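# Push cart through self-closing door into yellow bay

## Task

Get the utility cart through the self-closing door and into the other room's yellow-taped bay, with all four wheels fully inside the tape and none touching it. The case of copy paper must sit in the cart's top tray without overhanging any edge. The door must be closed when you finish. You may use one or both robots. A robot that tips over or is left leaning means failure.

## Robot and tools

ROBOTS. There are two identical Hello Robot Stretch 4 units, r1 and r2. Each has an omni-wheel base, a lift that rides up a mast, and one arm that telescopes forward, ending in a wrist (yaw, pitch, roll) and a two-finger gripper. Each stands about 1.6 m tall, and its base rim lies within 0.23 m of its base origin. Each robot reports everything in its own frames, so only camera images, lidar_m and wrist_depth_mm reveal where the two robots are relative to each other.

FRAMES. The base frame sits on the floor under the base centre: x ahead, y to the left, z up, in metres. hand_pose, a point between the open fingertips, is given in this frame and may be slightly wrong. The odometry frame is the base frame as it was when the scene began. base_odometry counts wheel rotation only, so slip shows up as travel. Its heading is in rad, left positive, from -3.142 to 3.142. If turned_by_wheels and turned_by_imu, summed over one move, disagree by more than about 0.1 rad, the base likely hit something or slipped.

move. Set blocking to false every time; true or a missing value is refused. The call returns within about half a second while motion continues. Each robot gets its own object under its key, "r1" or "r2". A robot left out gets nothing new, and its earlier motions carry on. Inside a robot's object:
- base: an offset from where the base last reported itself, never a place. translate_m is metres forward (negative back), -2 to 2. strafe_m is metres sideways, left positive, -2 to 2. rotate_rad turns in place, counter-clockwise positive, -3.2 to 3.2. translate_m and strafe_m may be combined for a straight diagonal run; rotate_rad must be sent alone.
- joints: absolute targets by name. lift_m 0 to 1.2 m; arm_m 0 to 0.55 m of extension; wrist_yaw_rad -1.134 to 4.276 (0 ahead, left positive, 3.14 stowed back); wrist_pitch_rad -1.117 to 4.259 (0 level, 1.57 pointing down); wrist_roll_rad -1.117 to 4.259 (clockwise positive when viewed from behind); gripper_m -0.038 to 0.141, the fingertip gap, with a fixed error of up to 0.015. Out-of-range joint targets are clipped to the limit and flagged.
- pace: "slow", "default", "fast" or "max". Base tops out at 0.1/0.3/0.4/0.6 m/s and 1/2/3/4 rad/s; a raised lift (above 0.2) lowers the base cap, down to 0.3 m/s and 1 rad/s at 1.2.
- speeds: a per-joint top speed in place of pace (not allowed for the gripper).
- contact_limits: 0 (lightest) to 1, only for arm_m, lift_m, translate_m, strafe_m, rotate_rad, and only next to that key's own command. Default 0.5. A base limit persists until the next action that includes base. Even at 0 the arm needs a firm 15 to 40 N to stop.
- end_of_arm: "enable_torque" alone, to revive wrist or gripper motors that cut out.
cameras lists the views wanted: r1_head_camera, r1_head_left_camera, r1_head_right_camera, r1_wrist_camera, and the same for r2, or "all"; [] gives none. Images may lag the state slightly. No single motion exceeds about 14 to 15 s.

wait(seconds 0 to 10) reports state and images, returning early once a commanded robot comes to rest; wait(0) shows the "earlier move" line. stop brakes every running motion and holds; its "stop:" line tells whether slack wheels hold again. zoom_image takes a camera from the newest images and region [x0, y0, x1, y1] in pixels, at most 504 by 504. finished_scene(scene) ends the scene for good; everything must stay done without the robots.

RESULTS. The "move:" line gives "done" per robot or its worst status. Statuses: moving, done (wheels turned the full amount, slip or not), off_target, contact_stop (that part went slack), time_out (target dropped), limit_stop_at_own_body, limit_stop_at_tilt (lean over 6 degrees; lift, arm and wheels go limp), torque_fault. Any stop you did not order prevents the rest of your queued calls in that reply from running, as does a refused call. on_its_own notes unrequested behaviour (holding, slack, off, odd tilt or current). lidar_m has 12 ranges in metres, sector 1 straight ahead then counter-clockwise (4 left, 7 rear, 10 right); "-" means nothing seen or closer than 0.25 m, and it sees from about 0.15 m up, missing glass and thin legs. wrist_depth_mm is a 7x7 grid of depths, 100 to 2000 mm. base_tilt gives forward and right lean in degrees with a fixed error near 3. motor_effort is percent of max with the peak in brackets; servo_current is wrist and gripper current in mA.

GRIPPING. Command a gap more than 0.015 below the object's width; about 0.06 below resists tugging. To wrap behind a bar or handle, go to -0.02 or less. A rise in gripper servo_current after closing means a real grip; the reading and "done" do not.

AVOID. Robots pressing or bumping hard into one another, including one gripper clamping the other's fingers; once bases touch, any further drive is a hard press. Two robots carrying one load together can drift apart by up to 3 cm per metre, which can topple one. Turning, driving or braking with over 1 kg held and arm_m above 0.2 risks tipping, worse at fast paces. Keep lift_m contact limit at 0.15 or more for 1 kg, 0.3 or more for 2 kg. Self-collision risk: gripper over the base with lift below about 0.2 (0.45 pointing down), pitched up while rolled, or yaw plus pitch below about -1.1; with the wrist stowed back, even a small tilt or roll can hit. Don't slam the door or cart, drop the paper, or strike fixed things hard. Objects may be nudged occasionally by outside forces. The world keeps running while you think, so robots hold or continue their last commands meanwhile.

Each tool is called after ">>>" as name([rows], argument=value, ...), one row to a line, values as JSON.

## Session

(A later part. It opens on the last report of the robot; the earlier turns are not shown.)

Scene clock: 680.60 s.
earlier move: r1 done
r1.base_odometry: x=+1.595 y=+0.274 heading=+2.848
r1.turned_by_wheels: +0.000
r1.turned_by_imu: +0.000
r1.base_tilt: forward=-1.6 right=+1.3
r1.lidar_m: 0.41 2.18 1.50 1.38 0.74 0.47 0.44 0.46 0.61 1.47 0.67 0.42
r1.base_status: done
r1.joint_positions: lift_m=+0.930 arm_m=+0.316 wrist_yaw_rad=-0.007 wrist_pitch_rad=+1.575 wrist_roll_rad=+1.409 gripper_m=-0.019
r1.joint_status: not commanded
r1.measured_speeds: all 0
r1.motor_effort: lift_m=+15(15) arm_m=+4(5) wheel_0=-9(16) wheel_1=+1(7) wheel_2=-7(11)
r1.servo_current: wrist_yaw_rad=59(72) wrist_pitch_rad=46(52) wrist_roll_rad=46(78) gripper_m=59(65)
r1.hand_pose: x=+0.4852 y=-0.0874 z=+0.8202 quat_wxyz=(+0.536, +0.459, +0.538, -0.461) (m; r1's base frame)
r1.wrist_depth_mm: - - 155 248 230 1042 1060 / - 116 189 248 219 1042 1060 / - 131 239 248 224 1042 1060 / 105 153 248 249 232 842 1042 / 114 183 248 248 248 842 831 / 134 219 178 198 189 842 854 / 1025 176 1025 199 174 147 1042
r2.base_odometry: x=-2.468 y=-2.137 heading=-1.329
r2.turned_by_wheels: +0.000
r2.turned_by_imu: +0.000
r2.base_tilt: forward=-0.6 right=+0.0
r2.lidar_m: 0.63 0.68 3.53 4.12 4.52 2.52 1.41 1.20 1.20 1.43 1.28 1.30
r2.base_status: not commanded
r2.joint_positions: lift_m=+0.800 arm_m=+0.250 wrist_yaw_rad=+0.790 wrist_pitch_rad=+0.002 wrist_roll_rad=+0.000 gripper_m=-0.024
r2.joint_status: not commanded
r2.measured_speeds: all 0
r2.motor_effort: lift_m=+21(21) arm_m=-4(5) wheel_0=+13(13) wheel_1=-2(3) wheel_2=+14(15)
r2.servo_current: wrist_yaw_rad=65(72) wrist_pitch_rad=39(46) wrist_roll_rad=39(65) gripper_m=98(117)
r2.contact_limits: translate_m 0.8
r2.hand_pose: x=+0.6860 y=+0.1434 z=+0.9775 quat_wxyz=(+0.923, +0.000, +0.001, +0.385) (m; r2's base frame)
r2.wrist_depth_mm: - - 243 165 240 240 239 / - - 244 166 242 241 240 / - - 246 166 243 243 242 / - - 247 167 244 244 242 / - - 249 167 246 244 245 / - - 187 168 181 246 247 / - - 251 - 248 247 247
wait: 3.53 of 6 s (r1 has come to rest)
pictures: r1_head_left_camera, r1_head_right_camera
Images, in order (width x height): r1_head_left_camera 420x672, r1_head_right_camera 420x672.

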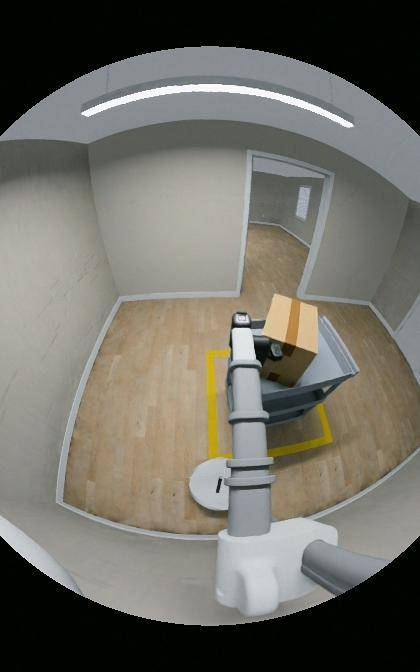

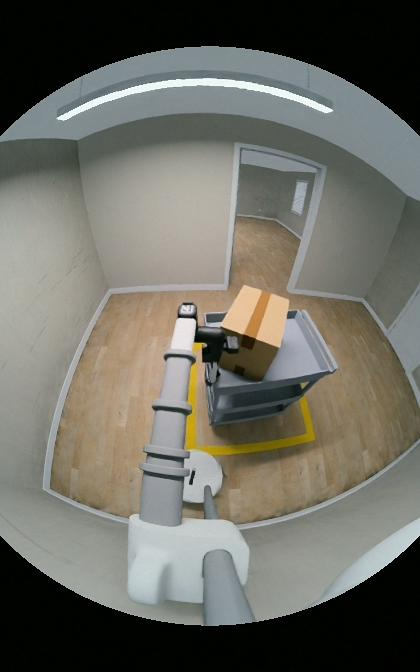

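>>> move(blocking=false, r1={"joints":{"gripper_m":0.08}}, r2={"base":{"translate_m":0.16,"strafe_m":0.24},"joints":{"wrist_yaw_rad":0.524},"speeds":{"wrist_yaw_rad":0.1},"pace":"slow","contact_limits":{"translate_m":0.8}}, cameras=[])

>>> wait(seconds=2, cameras=[])

>>> move(blocking=false, r1={"joints":{"lift_m":1.12}}, cameras=[])

>>> wait(seconds=4, cameras=["r1_head_left_camera","r2_head_camera"])

Scene clock: 695.07 s.
move: r1 moving; r2 moving
r1.base_odometry: x=+1.595 y=+0.274 heading=+2.848
r1.turned_by_wheels: +0.000
r1.turned_by_imu: -0.001
r1.base_tilt: forward=-1.6 right=+1.2
r1.lidar_m: 0.39 2.14 1.48 1.38 0.72 0.47 0.45 0.45 0.64 1.49 0.64 0.41
r1.base_status: not commanded
r1.joint_positions: lift_m=+0.930 arm_m=+0.316 wrist_yaw_rad=-0.007 wrist_pitch_rad=+1.575 wrist_roll_rad=+1.409 gripper_m=+0.005
r1.joint_status: gripper_m moving
r1.measured_speeds: translate_m=+0.000 strafe_m=+0.000 rotate_rad=+0.000 lift_m=+0.000 arm_m=+0.000 wrist_yaw_rad=+0.000 wrist_pitch_rad=+0.000 wrist_roll_rad=+0.005
r1.motor_effort: lift_m=+15(15) arm_m=+4(4) wheel_0=-8(9) wheel_1=+1(1) wheel_2=-7(8)
r1.servo_current: wrist_yaw_rad=65(78) wrist_pitch_rad=39(52) wrist_roll_rad=59(85) gripper_m=72(72)
r1.hand_pose: x=+0.4852 y=-0.0874 z=+0.8202 quat_wxyz=(+0.536, +0.459, +0.538, -0.461) (m; r1's base frame)
r1.wrist_depth_mm: - - 150 251 230 1042 1042 / - 117 183 250 224 1060 1042 / - 130 233 251 230 1042 1042 / 106 143 249 251 240 842 1060 / 113 177 249 250 252 842 842 / 131 216 180 200 196 831 831 / 1042 178 1042 1060 173 854 1060
r2.base_odometry: x=-2.457 y=-2.140 heading=-1.327
r2.turned_by_wheels: +0.001
r2.turned_by_imu: +0.003
r2.base_tilt: forward=-0.7 right=+0.0
r2.lidar_m: 0.63 0.66 3.52 4.10 4.51 2.53 1.42 1.23 1.23 1.44 1.31 1.26
r2.base_status: translate_m moving; strafe_m moving
r2.joint_positions: lift_m=+0.800 arm_m=+0.250 wrist_yaw_rad=+0.771 wrist_pitch_rad=+0.002 wrist_roll_rad=+0.000 gripper_m=-0.024
r2.joint_status: wrist_yaw_rad moving
r2.measured_speeds: translate_m=+0.027 strafe_m=+0.041 rotate_rad=-0.002 lift_m=+0.000 arm_m=+0.000 wrist_yaw_rad=-0.077 wrist_pitch_rad=+0.000 wrist_roll_rad=+0.000
r2.motor_effort: lift_m=+21(21) arm_m=-4(4) wheel_0=+4(11) wheel_1=+10(11) wheel_2=-1(12)
r2.servo_current: wrist_yaw_rad=202(202) wrist_pitch_rad=33(46) wrist_roll_rad=46(59) gripper_m=104(104)
r2.contact_limits: translate_m 0.8
r2.hand_pose: x=+0.6888 y=+0.1381 z=+0.9775 quat_wxyz=(+0.927, +0.000, +0.001, +0.376) (m; r2's base frame)
r2.wrist_depth_mm: - - 242 166 240 240 239 / - - 243 166 241 241 240 / - - 244 166 244 243 243 / - - 246 167 245 243 243 / - - 248 167 247 245 245 / - - 187 167 180 247 246 / - - 250 - 248 248 247
pictures: none
No camera images: "cameras" was empty.

Scene clock: 696.30 s.
earlier move: r1 done; r2 moving
r1.base_odometry: x=+1.595 y=+0.274 heading=+2.848
r1.turned_by_wheels: +0.000
r1.turned_by_imu: +0.000
r1.base_tilt: forward=-1.6 right=+1.3
r1.lidar_m: 0.40 2.18 1.49 1.37 0.74 0.49 0.43 0.46 0.63 1.46 0.65 0.41
r1.base_status: not commanded
r1.joint_positions: lift_m=+0.930 arm_m=+0.316 wrist_yaw_rad=-0.007 wrist_pitch_rad=+1.575 wrist_roll_rad=+1.410 gripper_m=+0.080
r1.joint_status: all done
r1.measured_speeds: all 0
r1.motor_effort: lift_m=+14(15) arm_m=+4(4) wheel_0=-8(9) wheel_1=+1(1) wheel_2=-7(8)
r1.servo_current: wrist_yaw_rad=46(78) wrist_pitch_rad=46(52) wrist_roll_rad=78(85) gripper_m=39(91)
r1.hand_pose: x=+0.4852 y=-0.0874 z=+0.8202 quat_wxyz=(+0.536, +0.459, +0.538, -0.461) (m; r1's base frame)
r1.wrist_depth_mm: - - 151 253 230 1060 1078 / - 114 183 253 223 1060 1060 / - 130 233 253 237 1042 1042 / 106 144 253 252 242 842 1060 / 113 176 252 254 253 831 842 / 123 208 184 206 195 831 842 / 1025 1025 1042 1042 178 842 1042
r2.base_odometry: x=-2.352 y=-2.178 heading=-1.326
r2.turned_by_wheels: +0.001
r2.turned_by_imu: +0.004
r2.base_tilt: forward=-0.7 right=+0.0
r2.lidar_m: 0.64 0.68 3.39 3.97 4.48 2.73 1.57 1.33 1.34 1.55 1.33 1.13
r2.base_status: translate_m moving; strafe_m moving
r2.joint_positions: lift_m=+0.800 arm_m=+0.250 wrist_yaw_rad=+0.660 wrist_pitch_rad=+0.002 wrist_roll_rad=+0.000 gripper_m=-0.024
r2.joint_status: wrist_yaw_rad moving
r2.measured_speeds: translate_m=+0.056 strafe_m=+0.082 rotate_rad=+0.003 lift_m=+0.000 arm_m=+0.000 wrist_yaw_rad=-0.097 wrist_pitch_rad=+0.000 wrist_roll_rad=+0.000
r2.motor_effort: lift_m=+21(21) arm_m=-4(4) wheel_0=+15(15) wheel_1=+13(14) wheel_2=+2(12)
r2.servo_current: wrist_yaw_rad=377(410) wrist_pitch_rad=39(46) wrist_roll_rad=33(59) gripper_m=98(111)
r2.contact_limits: translate_m 0.8
r2.hand_pose: x=+0.7024 y=+0.1078 z=+0.9775 quat_wxyz=(+0.946, +0.000, +0.001, +0.324) (m; r2's base frame)
r2.wrist_depth_mm: - - 243 171 238 239 237 / - - 243 164 240 240 238 / - - 245 171 242 240 238 / - - 246 170 243 243 240 / - - 248 170 244 244 243 / - - 183 170 245 245 245 / - - 249 - 247 245 245
wait: 1.23 of 2 s (r1 has come to rest)
pictures: none
No camera images: "cameras" was empty.

Scene clock: 696.80 s.
earlier move: r2 moving
move: r1 moving
r1.base_odometry: x=+1.595 y=+0.274 heading=+2.848
r1.turned_by_wheels: +0.000
r1.turned_by_imu: +0.000
r1.base_tilt: forward=-1.5 right=+1.3
r1.lidar_m: 0.41 2.16 1.51 1.38 0.70 0.49 0.44 0.46 0.64 1.49 0.65 0.41
r1.base_status: not commanded
r1.joint_positions: lift_m=+0.967 arm_m=+0.316 wrist_yaw_rad=-0.007 wrist_pitch_rad=+1.574 wrist_roll_rad=+1.410 gripper_m=+0.080
r1.joint_status: lift_m moving
r1.measured_speeds: translate_m=+0.001 strafe_m=+0.000 rotate_rad=+0.003 lift_m=+0.150 arm_m=+0.000 wrist_yaw_rad=+0.000 wrist_pitch_rad=+0.000 wrist_roll_rad=+0.000
r1.motor_effort: lift_m=+33(36) arm_m=+4(4) wheel_0=-8(9) wheel_1=+0(1) wheel_2=-6(7)
r1.servo_current: wrist_yaw_rad=59(65) wrist_pitch_rad=46(52) wrist_roll_rad=65(91) gripper_m=52(52)
r1.hand_pose: x=+0.4855 y=-0.0874 z=+0.8568 quat_wxyz=(+0.536, +0.460, +0.538, -0.461) (m; r1's base frame)
r1.wrist_depth_mm: - - 158 273 251 1078 1078 / - 117 193 274 243 1078 1098 / - 133 237 274 253 1078 1078 / 106 153 273 274 270 866 1098 / 114 181 273 274 253 854 866 / 133 224 195 238 206 866 854 / 1025 1060 1078 160 188 866 1078
r2.base_odometry: x=-2.305 y=-2.195 heading=-1.327
r2.turned_by_wheels: +0.000
r2.turned_by_imu: +0.001
r2.base_tilt: forward=-0.6 right=+0.1
r2.lidar_m: 0.64 0.68 3.34 3.92 4.48 2.83 1.62 1.39 1.39 1.54 1.35 1.05
r2.base_status: translate_m moving; strafe_m moving
r2.joint_positions: lift_m=+0.800 arm_m=+0.250 wrist_yaw_rad=+0.610 wrist_pitch_rad=+0.002 wrist_roll_rad=+0.000 gripper_m=-0.024
r2.joint_status: wrist_yaw_rad moving
r2.measured_speeds: translate_m=+0.055 strafe_m=+0.083 rotate_rad=-0.004 lift_m=+0.000 arm_m=+0.000 wrist_yaw_rad=-0.099 wrist_pitch_rad=+0.000 wrist_roll_rad=+0.000
r2.motor_effort: lift_m=+21(21) arm_m=-4(5) wheel_0=+12(15) wheel_1=+13(13) wheel_2=+1(3)
r2.servo_current: wrist_yaw_rad=384(390) wrist_pitch_rad=39(46) wrist_roll_rad=59(59) gripper_m=98(104)
r2.contact_limits: translate_m 0.8
r2.hand_pose: x=+0.7074 y=+0.0935 z=+0.9775 quat_wxyz=(+0.954, +0.000, +0.001, +0.300) (m; r2's base frame)
r2.wrist_depth_mm: - - 242 170 240 240 238 / - - 242 164 241 240 238 / - - 245 169 242 241 240 / - - 246 170 244 243 241 / - - 248 170 245 244 244 / - - 186 170 246 245 246 / - - 251 - 248 246 246
pictures: none
No camera images: "cameras" was empty.

Scene clock: 698.17 s.
earlier move: r1 done; r2 moving
r1.base_odometry: x=+1.595 y=+0.274 heading=+2.849
r1.turned_by_wheels: +0.001
r1.turned_by_imu: +0.001
r1.base_tilt: forward=-1.6 right=+1.3
r1.lidar_m: 0.39 2.15 1.45 1.38 0.70 0.48 0.43 0.47 0.64 1.47 0.66 0.41
r1.base_status: not commanded
r1.joint_positions: lift_m=+1.119 arm_m=+0.316 wrist_yaw_rad=-0.003 wrist_pitch_rad=+1.571 wrist_roll_rad=+1.402 gripper_m=+0.080
r1.joint_status: all done
r1.measured_speeds: all 0
r1.motor_effort: lift_m=+25(36) arm_m=-4(4) wheel_0=-3(9) wheel_1=+0(2) wheel_2=+0(7)
r1.servo_current: wrist_yaw_rad=59(72) wrist_pitch_rad=46(52) wrist_roll_rad=46(91) gripper_m=39(52)
r1.hand_pose: x=+0.4866 y=-0.0874 z=+1.0093 quat_wxyz=(+0.540, +0.457, +0.540, -0.457) (m; r1's base frame)
r1.wrist_depth_mm: 157 - - 291 1229 1205 1229 / 157 157 187 436 1229 1281 1255 / 157 158 220 436 1229 1229 1255 / 157 158 297 439 1025 1229 1229 / 158 179 418 436 1025 1008 1229 / 1205 1229 200 1205 195 1042 1229 / 1182 1229 1205 151 1229 1229 1205
r2.base_odometry: x=-2.201 y=-2.232 heading=-1.328
r2.turned_by_wheels: -0.002
r2.turned_by_imu: +0.000
r2.base_tilt: forward=-0.7 right=+0.1
r2.lidar_m: 0.66 2.80 3.27 3.80 4.46 3.02 1.76 1.50 1.50 1.59 1.36 0.98
r2.base_status: translate_m moving; strafe_m moving
r2.joint_positions: lift_m=+0.800 arm_m=+0.250 wrist_yaw_rad=+0.535 wrist_pitch_rad=+0.002 wrist_roll_rad=+0.000 gripper_m=-0.024
r2.joint_status: wrist_yaw_rad moving
r2.measured_speeds: translate_m=+0.017 strafe_m=+0.025 rotate_rad=-0.003 lift_m=+0.000 arm_m=+0.000 wrist_yaw_rad=-0.014 wrist_pitch_rad=+0.000 wrist_roll_rad=+0.000
r2.motor_effort: lift_m=+21(21) arm_m=-4(5) wheel_0=+0(15) wheel_1=+3(13) wheel_2=+1(4)
r2.servo_current: wrist_yaw_rad=52(390) wrist_pitch_rad=46(52) wrist_roll_rad=33(59) gripper_m=91(104)
r2.contact_limits: translate_m 0.8
r2.hand_pose: x=+0.7136 y=+0.0717 z=+0.9775 quat_wxyz=(+0.964, +0.000, +0.001, +0.264) (m; r2's base frame)
r2.wrist_depth_mm: - - 242 163 240 239 238 / - - 244 165 241 240 238 / - - 245 165 243 242 240 / - - 247 168 244 243 242 / - - 249 167 245 244 243 / - - 186 167 180 247 245 / - - 251 - 249 - 246
wait: 1.37 of 4 s (r1 has come to rest)
pictures: r1_head_left_camera, r2_head_camera
Images, in order (width x height): r1_head_left_camera 420x672, r2_head_camera 420x560.

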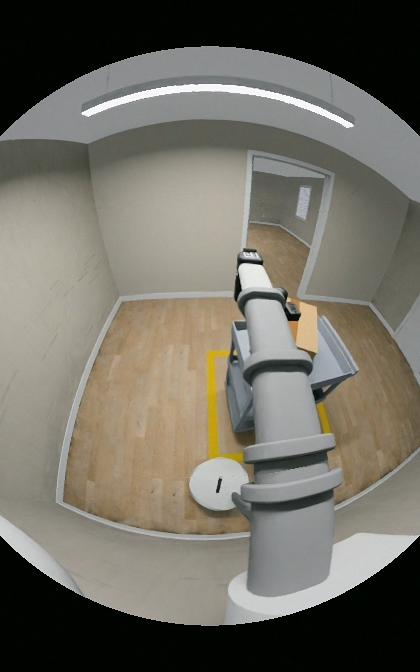

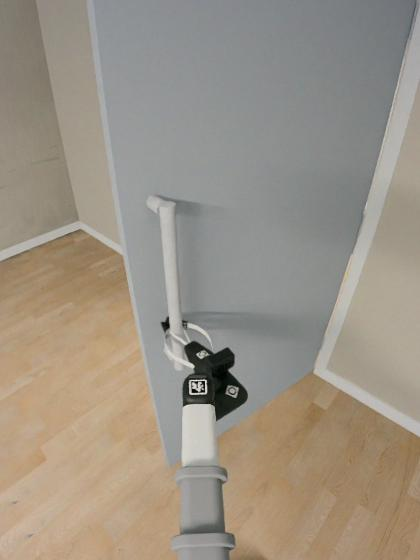

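>>> move(blocking=false, r1={"base":{"strafe_m":0.5},"joints":{"arm_m":0.05}}, r2={"base":{"translate_m":0.2164,"strafe_m":0.19},"joints":{"wrist_yaw_rad":0.262},"speeds":{"wrist_yaw_rad":0.1},"pace":"slow","contact_limits":{"translate_m":0.8}}, cameras=[])

>>> wait(seconds=2.8, cameras=["r1_head_camera","r1_head_right_camera"])

>>> wait(seconds=2, cameras=["r2_head_camera"])

Scene clock: 705.60 s.
earlier move: r2 done
move: r1 moving; r2 moving
r1.base_odometry: x=+1.584 y=+0.239 heading=+2.849
r1.turned_by_wheels: +0.000
r1.turned_by_imu: +0.000
r1.base_tilt: forward=-1.6 right=+1.3
r1.lidar_m: 0.48 2.13 1.44 1.34 0.69 0.48 0.45 0.45 0.65 1.49 0.65 0.41
r1.base_status: strafe_m moving
r1.joint_positions: lift_m=+1.119 arm_m=+0.265 wrist_yaw_rad=-0.003 wrist_pitch_rad=+1.571 wrist_roll_rad=+1.402 gripper_m=+0.080
r1.joint_status: arm_m moving
r1.measured_speeds: translate_m=+0.000 strafe_m=+0.140 rotate_rad=-0.002 lift_m=+0.000 arm_m=-0.195 wrist_yaw_rad=+0.000 wrist_pitch_rad=+0.000 wrist_roll_rad=+0.000
r1.motor_effort: lift_m=+25(25) arm_m=-3(7) wheel_0=-11(11) wheel_1=+7(9) wheel_2=+1(1)
r1.servo_current: wrist_yaw_rad=39(59) wrist_pitch_rad=33(52) wrist_roll_rad=59(59) gripper_m=46(46)
r1.hand_pose: x=+0.4360 y=-0.0874 z=+1.0093 quat_wxyz=(+0.540, +0.457, +0.540, -0.457) (m; r1's base frame)
r1.wrist_depth_mm: 157 179 264 436 1229 1205 1229 / 157 200 324 433 1255 1255 1281 / 163 233 421 436 1229 1281 1255 / 433 366 436 439 1229 1182 1229 / 1229 1255 1229 1229 1008 1025 1229 / 1205 1229 200 1205 195 1025 1255 / 1205 1229 1205 151 1229 1229 1255
r2.base_odometry: x=-2.186 y=-2.241 heading=-1.328
r2.turned_by_wheels: +0.001
r2.turned_by_imu: +0.002
r2.base_tilt: forward=-0.7 right=+0.1
r2.lidar_m: 0.69 2.78 3.24 3.81 4.44 3.07 1.73 1.52 1.51 1.59 1.35 0.97
r2.base_status: translate_m moving; strafe_m moving
r2.joint_positions: lift_m=+0.800 arm_m=+0.250 wrist_yaw_rad=+0.500 wrist_pitch_rad=+0.002 wrist_roll_rad=+0.000 gripper_m=-0.024
r2.joint_status: wrist_yaw_rad moving
r2.measured_speeds: translate_m=+0.039 strafe_m=+0.035 rotate_rad=+0.002 lift_m=+0.000 arm_m=+0.000 wrist_yaw_rad=-0.077 wrist_pitch_rad=+0.000 wrist_roll_rad=+0.000
r2.motor_effort: lift_m=+21(21) arm_m=-5(5) wheel_0=+5(8) wheel_1=+9(9) wheel_2=-1(4)
r2.servo_current: wrist_yaw_rad=117(117) wrist_pitch_rad=39(46) wrist_roll_rad=39(65) gripper_m=91(98)
r2.contact_limits: translate_m 0.8
r2.hand_pose: x=+0.7160 y=+0.0614 z=+0.9775 quat_wxyz=(+0.969, +0.000, +0.001, +0.247) (m; r2's base frame)
r2.wrist_depth_mm: - - 242 164 241 241 240 / - - 243 165 242 242 240 / - - 246 165 243 244 242 / - - 247 167 245 244 244 / - - 247 166 247 246 245 / - - 187 167 182 247 246 / - - 250 - 249 249 248
pictures: none
No camera images: "cameras" was empty.

Scene clock: 708.10 s.
earlier move: r1 done; r2 moving
r1.base_odometry: x=+1.451 y=-0.205 heading=+2.849
r1.turned_by_wheels: +0.000
r1.turned_by_imu: +0.002
r1.base_tilt: forward=-1.6 right=+1.3
r1.lidar_m: 2.29 1.40 0.96 0.89 0.77 0.51 0.49 0.51 0.68 1.61 0.69 0.79
r1.base_status: done
r1.joint_positions: lift_m=+1.120 arm_m=+0.050 wrist_yaw_rad=-0.003 wrist_pitch_rad=+1.571 wrist_roll_rad=+1.402 gripper_m=+0.080
r1.joint_status: all done
r1.measured_speeds: all 0
r1.motor_effort: lift_m=+24(25) arm_m=-5(7) wheel_0=-2(12) wheel_1=+0(11) wheel_2=+0(2)
r1.servo_current: wrist_yaw_rad=39(72) wrist_pitch_rad=39(52) wrist_roll_rad=52(65) gripper_m=46(46)
r1.hand_pose: x=+0.2207 y=-0.0874 z=+1.0094 quat_wxyz=(+0.540, +0.457, +0.540, -0.457) (m; r1's base frame)
r1.wrist_depth_mm: 1205 1205 1229 1229 1205 1229 - / 1205 1205 1229 1205 1229 1205 - / 1205 1229 1205 1229 1205 1255 - / 1229 1205 1229 1229 1042 1229 - / 1205 1229 1229 1008 1008 723 404 / 1205 1229 200 1205 195 1229 - / 1205 1205 1205 151 1205 1205 -
r2.base_odometry: x=-1.990 y=-2.378 heading=-1.328
r2.turned_by_wheels: -0.001
r2.turned_by_imu: +0.004
r2.base_tilt: forward=-0.6 right=+0.0
r2.lidar_m: 0.67 2.79 3.00 3.48 4.47 3.49 2.01 1.75 1.75 1.56 1.34 0.82
r2.base_status: translate_m moving; strafe_m moving
r2.joint_positions: lift_m=+0.800 arm_m=+0.250 wrist_yaw_rad=+0.278 wrist_pitch_rad=+0.002 wrist_roll_rad=+0.000 gripper_m=-0.024
r2.joint_status: wrist_yaw_rad moving
r2.measured_speeds: translate_m=+0.067 strafe_m=+0.059 rotate_rad=-0.001 lift_m=+0.000 arm_m=+0.000 wrist_yaw_rad=-0.031 wrist_pitch_rad=+0.000 wrist_roll_rad=+0.000
r2.motor_effort: lift_m=+21(21) arm_m=-4(5) wheel_0=-4(9) wheel_1=+5(11) wheel_2=+0(4)
r2.servo_current: wrist_yaw_rad=98(293) wrist_pitch_rad=39(46) wrist_roll_rad=46(65) gripper_m=91(104)
r2.contact_limits: translate_m 0.8
r2.hand_pose: x=+0.7223 y=-0.0048 z=+0.9775 quat_wxyz=(+0.990, +0.000, +0.001, +0.139) (m; r2's base frame)
r2.wrist_depth_mm: - - 242 163 241 240 240 / - - 244 165 243 242 241 / - - 245 164 245 244 242 / - - 247 168 246 245 245 / - - 248 166 246 246 245 / - - 187 167 181 249 247 / - - 250 - 249 249 248
wait: 2.50 of 2.8 s (r1 has come to rest)
pictures: r1_head_camera, r1_head_right_camera
Images, in order (width x height): r1_head_camera 420x560, r1_head_right_camera 420x672.

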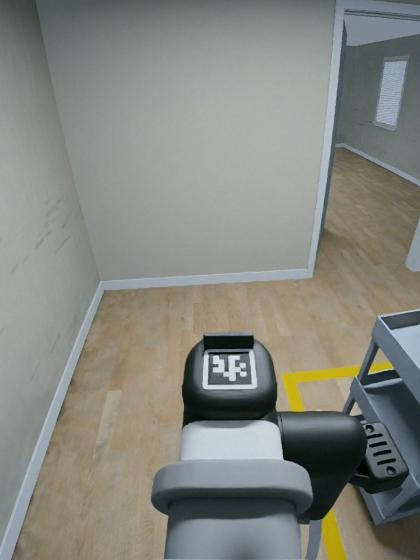

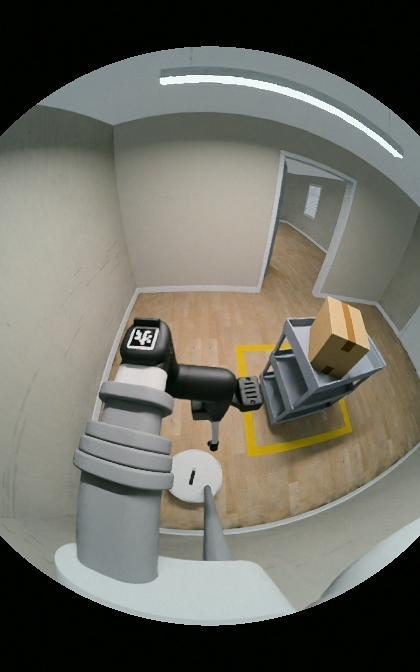

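Scene clock: 709.20 s.
earlier move: r2 done
r1.base_odometry: x=+1.451 y=-0.205 heading=+2.849
r1.turned_by_wheels: +0.000
r1.turned_by_imu: +0.000
r1.base_tilt: forward=-1.6 right=+1.3
r1.lidar_m: 2.26 1.40 0.96 0.88 0.76 0.52 0.48 0.51 0.66 1.59 0.72 0.80
r1.base_status: done
r1.joint_positions: lift_m=+1.120 arm_m=+0.050 wrist_yaw_rad=-0.003 wrist_pitch_rad=+1.571 wrist_roll_rad=+1.402 gripper_m=+0.080
r1.joint_status: all done
r1.measured_speeds: all 0
r1.motor_effort: lift_m=+24(25) arm_m=-5(7) wheel_0=-1(12) wheel_1=+0(11) wheel_2=+0(2)
r1.servo_current: wrist_yaw_rad=72(72) wrist_pitch_rad=46(52) wrist_roll_rad=26(72) gripper_m=39(46)
r1.hand_pose: x=+0.2207 y=-0.0874 z=+1.0094 quat_wxyz=(+0.540, +0.457, +0.540, -0.457) (m; r1's base frame)
r1.wrist_depth_mm: 1205 1229 1205 1255 1229 1205 - / 1205 1205 1229 1229 1255 1229 - / 1205 1205 1255 1229 1229 1229 - / 1182 1229 1229 1229 1025 1229 - / 1229 1205 1205 1025 1025 723 402 / 1229 1229 200 1229 195 1255 - / 1205 1229 1229 151 1229 1205 -
r2.base_odometry: x=-1.961 y=-2.398 heading=-1.329
r2.turned_by_wheels: -0.001
r2.turned_by_imu: -0.001
r2.base_tilt: forward=-0.6 right=+0.1
r2.lidar_m: 0.68 2.82 2.97 3.47 4.49 3.55 2.09 1.80 1.80 1.58 1.33 0.83
r2.base_status: done
r2.joint_positions: lift_m=+0.800 arm_m=+0.250 wrist_yaw_rad=+0.265 wrist_pitch_rad=+0.002 wrist_roll_rad=+0.000 gripper_m=-0.024
r2.joint_status: all done
r2.measured_speeds: all 0
r2.motor_effort: lift_m=+21(21) arm_m=-4(5) wheel_0=-8(13) wheel_1=+0(11) wheel_2=+0(4)
r2.servo_current: wrist_yaw_rad=59(293) wrist_pitch_rad=46(46) wrist_roll_rad=46(65) gripper_m=98(104)
r2.contact_limits: translate_m 0.8
r2.hand_pose: x=+0.7222 y=-0.0089 z=+0.9775 quat_wxyz=(+0.991, +0.000, +0.001, +0.132) (m; r2's base frame)
r2.wrist_depth_mm: - - 243 163 241 240 239 / - - 243 164 242 241 241 / - - 245 165 244 243 242 / - - 246 166 245 244 243 / - - 247 168 247 246 246 / - - 186 167 178 248 247 / - - 251 - 248 247 248
wait: 1.10 of 2 s (r2 has come to rest)
pictures: r2_head_camera
Images, in order (width x height): r2_head_camera 420x560.

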